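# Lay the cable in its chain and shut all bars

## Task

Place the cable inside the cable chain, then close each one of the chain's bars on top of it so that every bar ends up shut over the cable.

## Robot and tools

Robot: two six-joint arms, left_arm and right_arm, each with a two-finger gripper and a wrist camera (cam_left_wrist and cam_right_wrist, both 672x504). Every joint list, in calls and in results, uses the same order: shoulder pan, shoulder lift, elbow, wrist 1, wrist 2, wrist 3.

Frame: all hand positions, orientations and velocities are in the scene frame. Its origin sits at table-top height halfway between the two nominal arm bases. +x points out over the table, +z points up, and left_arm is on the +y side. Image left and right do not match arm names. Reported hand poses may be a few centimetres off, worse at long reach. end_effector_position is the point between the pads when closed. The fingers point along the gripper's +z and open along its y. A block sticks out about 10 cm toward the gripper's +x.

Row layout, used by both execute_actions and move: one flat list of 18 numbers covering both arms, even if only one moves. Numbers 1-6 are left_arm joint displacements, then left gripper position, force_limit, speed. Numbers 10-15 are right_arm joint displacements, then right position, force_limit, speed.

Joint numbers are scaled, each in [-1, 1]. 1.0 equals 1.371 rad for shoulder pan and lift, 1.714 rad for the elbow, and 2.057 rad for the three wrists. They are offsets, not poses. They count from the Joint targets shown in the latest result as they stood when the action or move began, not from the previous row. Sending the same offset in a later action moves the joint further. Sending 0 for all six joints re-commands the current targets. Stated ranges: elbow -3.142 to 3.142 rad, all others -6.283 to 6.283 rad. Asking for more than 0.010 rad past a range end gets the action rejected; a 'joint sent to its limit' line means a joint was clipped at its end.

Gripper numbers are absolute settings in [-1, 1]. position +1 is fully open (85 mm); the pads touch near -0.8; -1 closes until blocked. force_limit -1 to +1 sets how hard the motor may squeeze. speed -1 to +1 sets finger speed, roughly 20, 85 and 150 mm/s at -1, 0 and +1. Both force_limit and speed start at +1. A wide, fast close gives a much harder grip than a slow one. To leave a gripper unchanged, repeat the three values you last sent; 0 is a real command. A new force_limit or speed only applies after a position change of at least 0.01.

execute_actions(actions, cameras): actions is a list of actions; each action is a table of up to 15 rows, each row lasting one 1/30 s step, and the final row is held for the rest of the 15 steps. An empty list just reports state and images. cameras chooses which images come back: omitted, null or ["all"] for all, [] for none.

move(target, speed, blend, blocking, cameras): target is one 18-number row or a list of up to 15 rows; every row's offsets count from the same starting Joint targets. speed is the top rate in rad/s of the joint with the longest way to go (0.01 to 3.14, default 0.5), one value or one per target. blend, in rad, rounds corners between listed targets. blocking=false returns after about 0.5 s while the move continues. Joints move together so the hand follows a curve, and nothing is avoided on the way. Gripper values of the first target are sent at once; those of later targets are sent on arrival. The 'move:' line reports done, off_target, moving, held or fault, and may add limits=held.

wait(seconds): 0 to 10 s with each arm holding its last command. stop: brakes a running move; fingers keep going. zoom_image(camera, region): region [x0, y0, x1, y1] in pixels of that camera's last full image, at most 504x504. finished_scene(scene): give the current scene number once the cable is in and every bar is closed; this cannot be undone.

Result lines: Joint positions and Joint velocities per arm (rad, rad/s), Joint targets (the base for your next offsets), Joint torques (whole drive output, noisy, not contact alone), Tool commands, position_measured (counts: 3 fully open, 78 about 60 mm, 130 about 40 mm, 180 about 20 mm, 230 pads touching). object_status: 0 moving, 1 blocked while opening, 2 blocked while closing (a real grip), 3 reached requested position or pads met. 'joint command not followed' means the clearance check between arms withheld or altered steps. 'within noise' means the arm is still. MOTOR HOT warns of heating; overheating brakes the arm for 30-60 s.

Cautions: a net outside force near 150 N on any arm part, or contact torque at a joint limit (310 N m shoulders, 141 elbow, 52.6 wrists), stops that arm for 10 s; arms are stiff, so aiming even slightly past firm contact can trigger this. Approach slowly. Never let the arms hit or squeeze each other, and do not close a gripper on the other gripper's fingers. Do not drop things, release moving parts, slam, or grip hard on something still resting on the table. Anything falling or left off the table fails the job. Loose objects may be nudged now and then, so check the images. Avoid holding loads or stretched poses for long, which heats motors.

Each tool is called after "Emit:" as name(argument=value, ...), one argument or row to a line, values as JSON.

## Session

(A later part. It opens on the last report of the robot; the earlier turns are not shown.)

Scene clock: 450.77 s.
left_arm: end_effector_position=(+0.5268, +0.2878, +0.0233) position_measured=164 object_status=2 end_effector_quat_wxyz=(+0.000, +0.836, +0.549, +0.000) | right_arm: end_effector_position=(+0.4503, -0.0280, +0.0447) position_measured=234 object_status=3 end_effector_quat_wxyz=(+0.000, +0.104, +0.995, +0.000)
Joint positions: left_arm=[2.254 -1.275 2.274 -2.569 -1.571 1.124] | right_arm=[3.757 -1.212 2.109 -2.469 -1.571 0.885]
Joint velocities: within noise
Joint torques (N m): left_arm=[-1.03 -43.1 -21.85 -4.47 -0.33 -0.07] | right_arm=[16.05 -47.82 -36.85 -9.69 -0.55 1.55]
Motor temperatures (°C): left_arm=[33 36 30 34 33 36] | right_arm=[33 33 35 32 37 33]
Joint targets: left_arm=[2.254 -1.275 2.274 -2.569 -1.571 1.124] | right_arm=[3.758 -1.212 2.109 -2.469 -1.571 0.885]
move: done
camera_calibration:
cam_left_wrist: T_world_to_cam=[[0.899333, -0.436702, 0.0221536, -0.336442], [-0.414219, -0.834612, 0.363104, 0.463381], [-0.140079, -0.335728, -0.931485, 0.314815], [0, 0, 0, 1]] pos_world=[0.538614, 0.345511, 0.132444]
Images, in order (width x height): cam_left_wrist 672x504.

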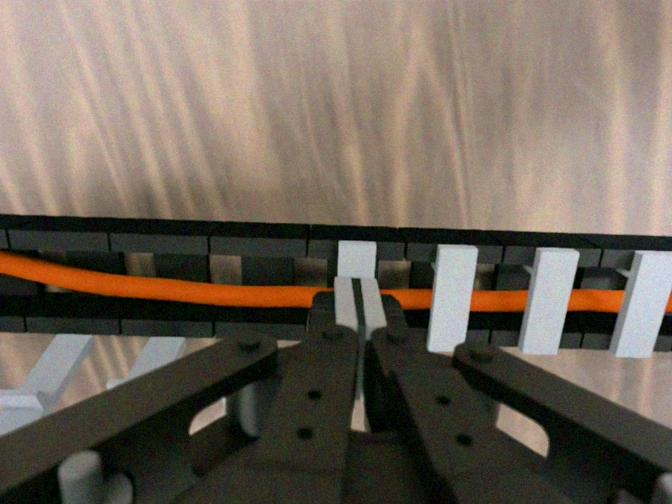

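Emit:
move(
  target=[
    [0,0,0,0,0,0,-0.97,0.2,-1,0,0.0008,0.0001,-0.0006,0,0,-1,-0.8,1],
    [0,0,0,0,0,0,-0.97,0.2,-1,0,-0.0662,-0.0199,0.0613,0,0,-1,-0.8,1],
    [0,0,0,0,0,0,-0.97,0.2,-1,-0.0726,-0.0708,-0.0218,0.0659,0,-0.0479,-1,-0.8,1],
    [0,0,0,0,0,0,-0.97,0.2,-1,-0.0726,-0.0202,-0.005,0.0182,0,-0.0479,-1,-0.8,1],
    [0,0,0,0,0,0,-0.97,0.2,-1,-0.0384,-0.0403,0.0194,0.0113,0,-0.0251,-1,-0.8,1],
    [0,0,0,0,0,0,-0.97,0.2,-1,-0.026,-0.0311,0.0308,-0.0044,0,-0.0169,-1,-0.8,1],
    [0,0,0,0,0,0,-0.97,0.2,-1,-0.0236,-0.0259,0.0339,-0.0104,0,-0.0153,-1,-0.8,1],
  ],
  speed=[0.01,0.1,0.2,0.1,0.04,0.03,0.01],
  cameras=["cam_left_wrist"],
)

Scene clock: 473.73 s.
left_arm: end_effector_position=(+0.5268, +0.2878, +0.0233) position_measured=164 object_status=2 end_effector_quat_wxyz=(+0.000, +0.836, +0.549, +0.000) | right_arm: end_effector_position=(+0.4439, -0.0607, +0.0442) position_measured=234 object_status=3 end_effector_quat_wxyz=(+0.000, +0.104, +0.995, +0.000)
Joint positions: left_arm=[2.254 -1.275 2.274 -2.569 -1.571 1.124] | right_arm=[3.725 -1.247 2.167 -2.49 -1.571 0.853]
Joint velocities: within noise
Joint torques (N m): left_arm=[-2.61 -43.24 -22.08 -4.56 -0.24 0.03] | right_arm=[18.91 -19.47 -15.96 -6.71 0.37 1.83]
Motor temperatures (°C): left_arm=[33 36 30 34 33 36] | right_arm=[33 33 35 32 37 33]
Joint targets: left_arm=[2.254 -1.275 2.274 -2.569 -1.571 1.124] | right_arm=[3.725 -1.247 2.167 -2.491 -1.571 0.853]
move: done
camera_calibration:
cam_left_wrist: T_world_to_cam=[[0.899333, -0.436702, 0.0221536, -0.336442], [-0.414219, -0.834612, 0.363104, 0.463381], [-0.140079, -0.335728, -0.931485, 0.314815], [0, 0, 0, 1]] pos_world=[0.538614, 0.345511, 0.132444]
Images, in order (width x height): cam_left_wrist 672x504.

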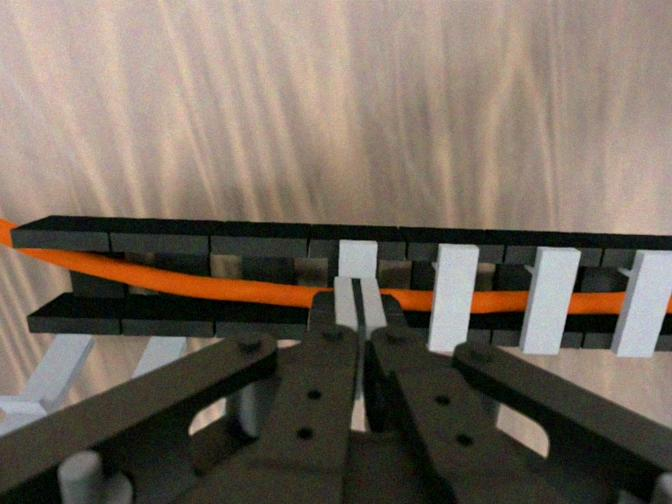

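Emit:
move(
  target=[
    [0,0,0,0,0,0,-0.97,0.2,-1,0,-0.0707,-0.0207,0.0645,0,0,-1,-0.8,1],
    [0,0,0,0,0,0,-0.97,0.2,-1,-0.0737,-0.0735,-0.0249,0.0698,0,-0.0491,-1,-0.8,1],
    [0,0,0,0,0,0,-0.97,0.2,-1,-0.0737,-0.0206,-0.0076,0.0201,0,-0.0491,-1,-0.8,1],
    [0,0,0,0,0,0,-0.97,0.2,-1,-0.0391,-0.0419,0.0175,0.0135,0,-0.0261,-1,-0.8,1],
    [0,0,0,0,0,0,-0.97,0.2,-1,-0.0266,-0.0321,0.0293,-0.003,0,-0.0177,-1,-0.8,1],
    [0,0,0,0,0,0,-0.97,0.2,-1,-0.0241,-0.027,0.0325,-0.009,0,-0.0161,-1,-0.8,1],
  ],
  speed=[0.1,0.2,0.1,0.04,0.03,0.01],
  cameras=["cam_left_wrist"],
)

Scene clock: 493.33 s.
left_arm: end_effector_position=(+0.5268, +0.2878, +0.0233) position_measured=164 object_status=2 end_effector_quat_wxyz=(+0.000, +0.836, +0.549, +0.000) | right_arm: end_effector_position=(+0.4366, -0.0923, +0.0445) position_measured=234 object_status=3 end_effector_quat_wxyz=(+0.000, +0.104, +0.995, +0.000)
Joint positions: left_arm=[2.254 -1.275 2.274 -2.569 -1.571 1.124] | right_arm=[3.692 -1.284 2.223 -2.509 -1.571 0.82]
Joint velocities: within noise
Joint torques (N m): left_arm=[-3.47 -43.42 -23 -4.86 0.16 0.29] | right_arm=[16.63 -37.68 -29.22 -9.28 -0.01 1.83]
Motor temperatures (°C): left_arm=[33 36 30 34 33 36] | right_arm=[33 33 35 32 37 33]
Joint targets: left_arm=[2.254 -1.275 2.274 -2.569 -1.571 1.124] | right_arm=[3.692 -1.284 2.223 -2.509 -1.571 0.820]
move: done
camera_calibration:
cam_left_wrist: T_world_to_cam=[[0.899333, -0.436702, 0.0221536, -0.336442], [-0.414219, -0.834612, 0.363104, 0.463381], [-0.140079, -0.335728, -0.931485, 0.314815], [0, 0, 0, 1]] pos_world=[0.538614, 0.345511, 0.132444]
Images, in order (width x height): cam_left_wrist 672x504.

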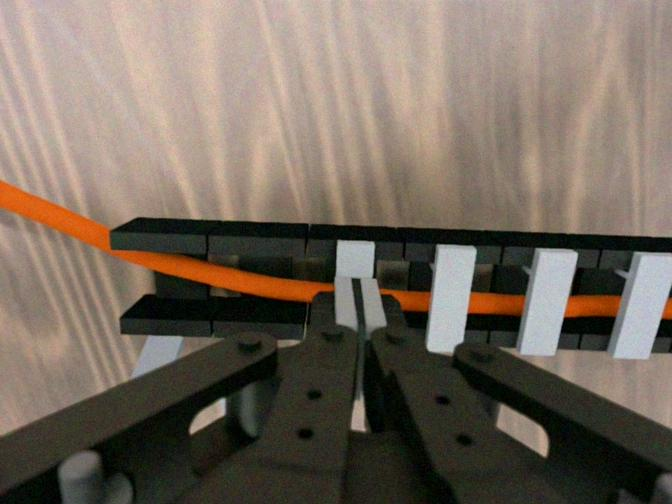

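Emit:
move(
  target=[
    [0,0,0,0,0,0,-0.97,0.2,-1,0,0.0007,0.0001,-0.0006,0,0,-1,-0.8,1],
    [0,0,0,0,0,0,-0.97,0.2,-1,0,-0.0737,-0.0218,0.0669,0,0,-1,-0.8,1],
    [0,0,0,0,0,0,-0.97,0.2,-1,-0.0772,-0.0756,-0.0273,0.0727,0,-0.0514,-1,-0.8,1],
    [0,0,0,0,0,0,-0.97,0.2,-1,-0.0772,-0.02,-0.0094,0.0208,0,-0.0514,-1,-0.8,1],
    [0,0,0,0,0,0,-0.97,0.2,-1,-0.0425,-0.0427,0.0165,0.0143,0,-0.0283,-1,-0.8,1],
    [0,0,0,0,0,0,-0.97,0.2,-1,-0.0298,-0.0325,0.0287,-0.0026,0,-0.0199,-1,-0.8,1],
    [0,0,0,0,0,0,-0.97,0.2,-1,-0.0273,-0.0268,0.032,-0.0091,0,-0.0182,-1,-0.8,1],
  ],
  speed=[0.01,0.1,0.2,0.1,0.04,0.03,0.01],
  cameras=["cam_left_wrist"],
)

Scene clock: 518.10 s.
left_arm: end_effector_position=(+0.5268, +0.2878, +0.0233) position_measured=164 object_status=2 end_effector_quat_wxyz=(+0.000, +0.836, +0.549, +0.000) | right_arm: end_effector_position=(+0.4300, -0.1245, +0.0445) position_measured=234 object_status=3 end_effector_quat_wxyz=(+0.000, +0.104, +0.995, +0.000)
Joint positions: left_arm=[2.254 -1.275 2.274 -2.569 -1.571 1.124] | right_arm=[3.655 -1.321 2.278 -2.528 -1.571 0.783]
Joint velocities: within noise
Joint torques (N m): left_arm=[-2.8 -42.63 -23.41 -5.54 0.08 0.02] | right_arm=[18.31 -31.36 -30.56 -9.2 2.03 1.87]
Motor temperatures (°C): left_arm=[32 36 30 34 33 36] | right_arm=[33 33 35 32 37 33]
Joint targets: left_arm=[2.254 -1.275 2.274 -2.569 -1.571 1.124] | right_arm=[3.655 -1.321 2.278 -2.528 -1.571 0.783]
move: done
camera_calibration:
cam_left_wrist: T_world_to_cam=[[0.899333, -0.436702, 0.0221536, -0.336442], [-0.414219, -0.834612, 0.363104, 0.463381], [-0.140079, -0.335728, -0.931485, 0.314815], [0, 0, 0, 1]] pos_world=[0.538614, 0.345511, 0.132444]
Images, in order (width x height): cam_left_wrist 672x504.

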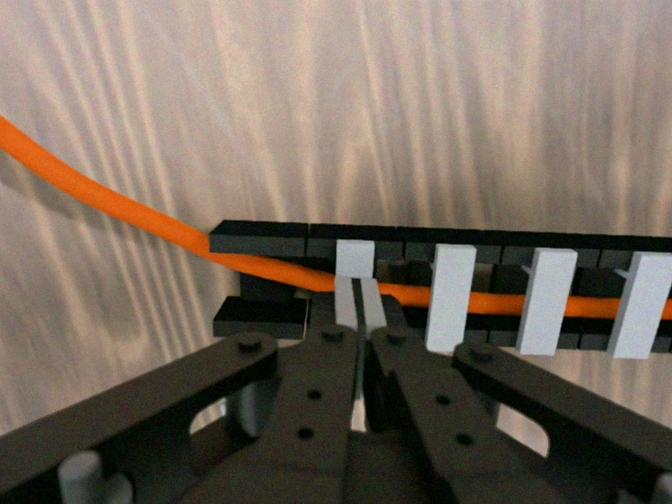

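Emit:
move(
  target=[
    [0,0,0,0,0,0,-0.97,0.2,-1,0,0.0008,0.0001,-0.0007,0,0,-1,-0.8,1],
    [0,0,0,0,0,0,-0.97,0.2,-1,0,-0.0778,-0.0226,0.0708,0,0,-1,-0.8,1],
    [0,0,0,0,0,0,-0.97,0.2,-1,-0.0801,-0.0778,-0.0302,0.0772,0,-0.0534,-1,-0.8,1],
    [0,0,0,0,0,0,-0.97,0.2,-1,-0.0801,-0.0193,-0.0116,0.0227,0,-0.0534,-1,-0.8,1],
    [0,0,0,0,0,0,-0.97,0.2,-1,-0.0453,-0.0436,0.015,0.0167,0,-0.0302,-1,-0.8,1],
    [0,0,0,0,0,0,-0.97,0.2,-1,-0.0327,-0.033,0.0277,-0.001,0,-0.0218,-1,-0.8,1],
    [0,0,0,0,0,0,-0.97,0.2,-1,-0.0301,-0.0269,0.0311,-0.0079,0,-0.02,-1,-0.8,1],
  ],
  speed=[0.01,0.1,0.2,0.1,0.04,0.03,0.01],
  cameras=["cam_left_wrist"],
)

Scene clock: 540.47 s.
left_arm: end_effector_position=(+0.5268, +0.2878, +0.0233) position_measured=164 object_status=2 end_effector_quat_wxyz=(+0.000, +0.836, +0.549, +0.000) | right_arm: end_effector_position=(+0.4236, -0.1568, +0.0444) position_measured=234 object_status=3 end_effector_quat_wxyz=(+0.000, +0.104, +0.995, +0.000)
Joint positions: left_arm=[2.254 -1.275 2.274 -2.569 -1.571 1.124] | right_arm=[3.613 -1.358 2.331 -2.544 -1.571 0.742]
Joint velocities: within noise
Joint torques (N m): left_arm=[-3.17 -43.5 -23.63 -5.89 0.16 0.33] | right_arm=[18.12 -25.5 -24.24 -8.63 -0.83 1.48]
Motor temperatures (°C): left_arm=[32 36 30 34 33 36] | right_arm=[33 33 35 32 37 33]
Joint targets: left_arm=[2.254 -1.275 2.274 -2.569 -1.571 1.124] | right_arm=[3.613 -1.358 2.331 -2.544 -1.571 0.742]
move: done
camera_calibration:
cam_left_wrist: T_world_to_cam=[[0.899333, -0.436702, 0.0221536, -0.336442], [-0.414219, -0.834612, 0.363104, 0.463381], [-0.140079, -0.335728, -0.931485, 0.314815], [0, 0, 0, 1]] pos_world=[0.538614, 0.345511, 0.132444]
Images, in order (width x height): cam_left_wrist 672x504.

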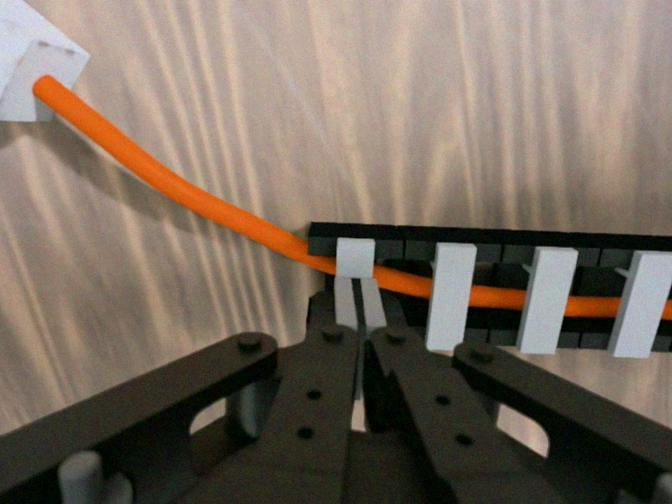

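Emit:
move(
  target=[
    [0,0,0,0,0,0,-0.97,0.2,-1,0,0.0006,0.0001,-0.0005,0,0,-1,-0.8,1],
    [0,0,0,0,0,0,-0.97,0.2,-1,0,-0.0826,-0.0234,0.0747,0,0,-1,-0.8,1],
    [0,0,0,0,0,0,1,0.2,-1,0,-0.0826,-0.0234,0.0747,0,0,-1,-0.8,1],
    [0,-0.146,-0.0454,0.1348,0,0,1,0.2,-1,0.0992,-0.0139,-0.2095,0.1843,0,0.0826,-1,-0.8,1],
  ],
  speed=[0.01,0.1,0.1,0.2],
)

Emit:
zoom_image(
  camera="cam_left_wrist",
  region=[20, 80, 340, 300],
)

Emit:
zoom_image(
  camera="cam_left_wrist",
  region=[330, 80, 650, 300],
)

Scene clock: 554.93 s.
left_arm: end_effector_position=(+0.5265, +0.2881, +0.1505) position_measured=3 object_status=3 end_effector_quat_wxyz=(+0.000, +0.836, +0.549, +0.000) | right_arm: end_effector_position=(+0.4696, -0.0200, +0.1984) position_measured=234 object_status=3 end_effector_quat_wxyz=(+0.000, +0.121, +0.993, -0.001)
Joint positions: left_arm=[2.254 -1.475 2.196 -2.292 -1.571 1.124] | right_arm=[3.749 -1.377 1.972 -2.165 -1.571 0.911]
Joint velocities: within noise
Joint torques (N m): left_arm=[-3.5 -49.29 -52.22 -2.65 0.5 0.07] | right_arm=[16.3 -42.77 -75.45 -2.42 -0.92 1.84]
Motor temperatures (°C): left_arm=[32 36 30 34 33 36] | right_arm=[33 33 35 32 37 33]
Joint targets: left_arm=[2.254 -1.475 2.196 -2.292 -1.571 1.124] | right_arm=[3.749 -1.377 1.972 -2.165 -1.571 0.911]
move: done
camera_calibration:
cam_left_wrist: T_world_to_cam=[[0.899322, -0.436689, 0.0228726, -0.339047], [-0.414414, -0.834418, 0.363329, 0.417299], [-0.139576, -0.336228, -0.93138, 0.433232], [0, 0, 0, 1]] pos_world=[0.538316, 0.345809, 0.259641]
cam_right_wrist: T_world_to_cam=[[0.195236, 0.98074, 0.00561329, -0.0723166], [0.931405, -0.187201, 0.312153, -0.485112], [0.307192, -0.0557153, -0.950015, 0.169442], [0, 0, 0, 1]] pos_world=[0.413904, -0.0104494, 0.312808]

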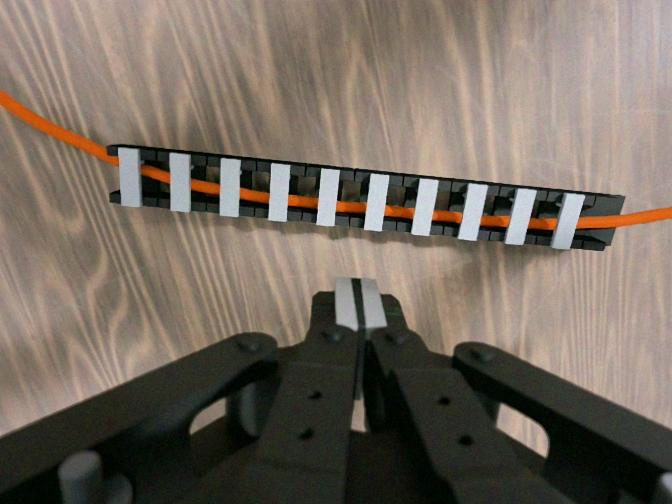

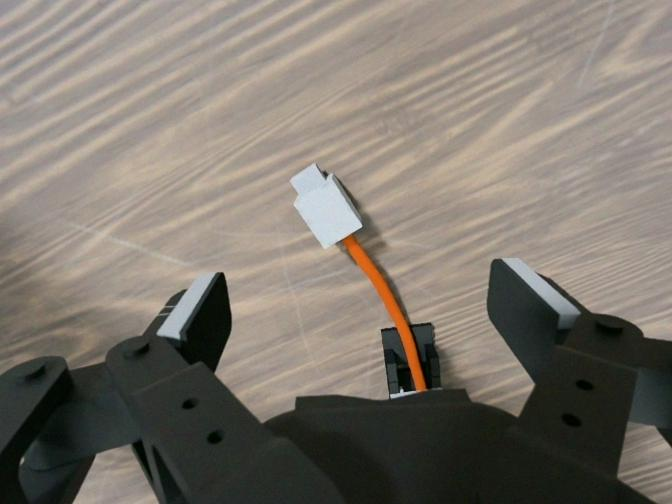

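Scaled by 1.575 from the camera's 672x504 image, which has a finer 960x720 frame.

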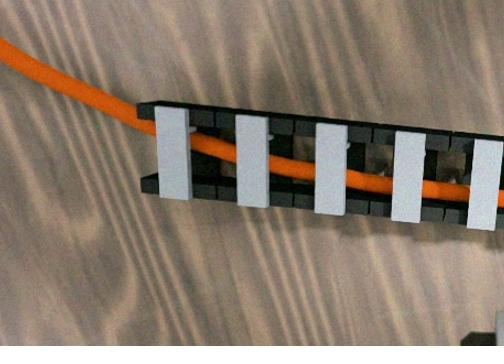

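Scaled by 1.575 from the camera's 672x504 image, which has a finer 960x720 frame.

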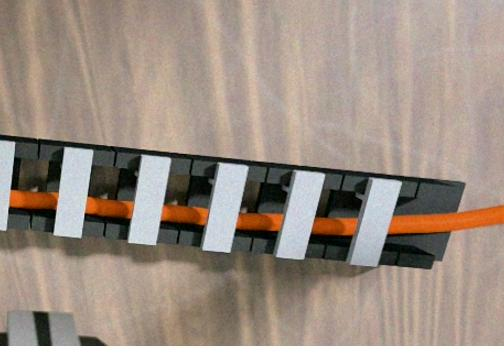

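Emit:
finished_scene(
  scene=2,
)

The scene is finished: the task was done.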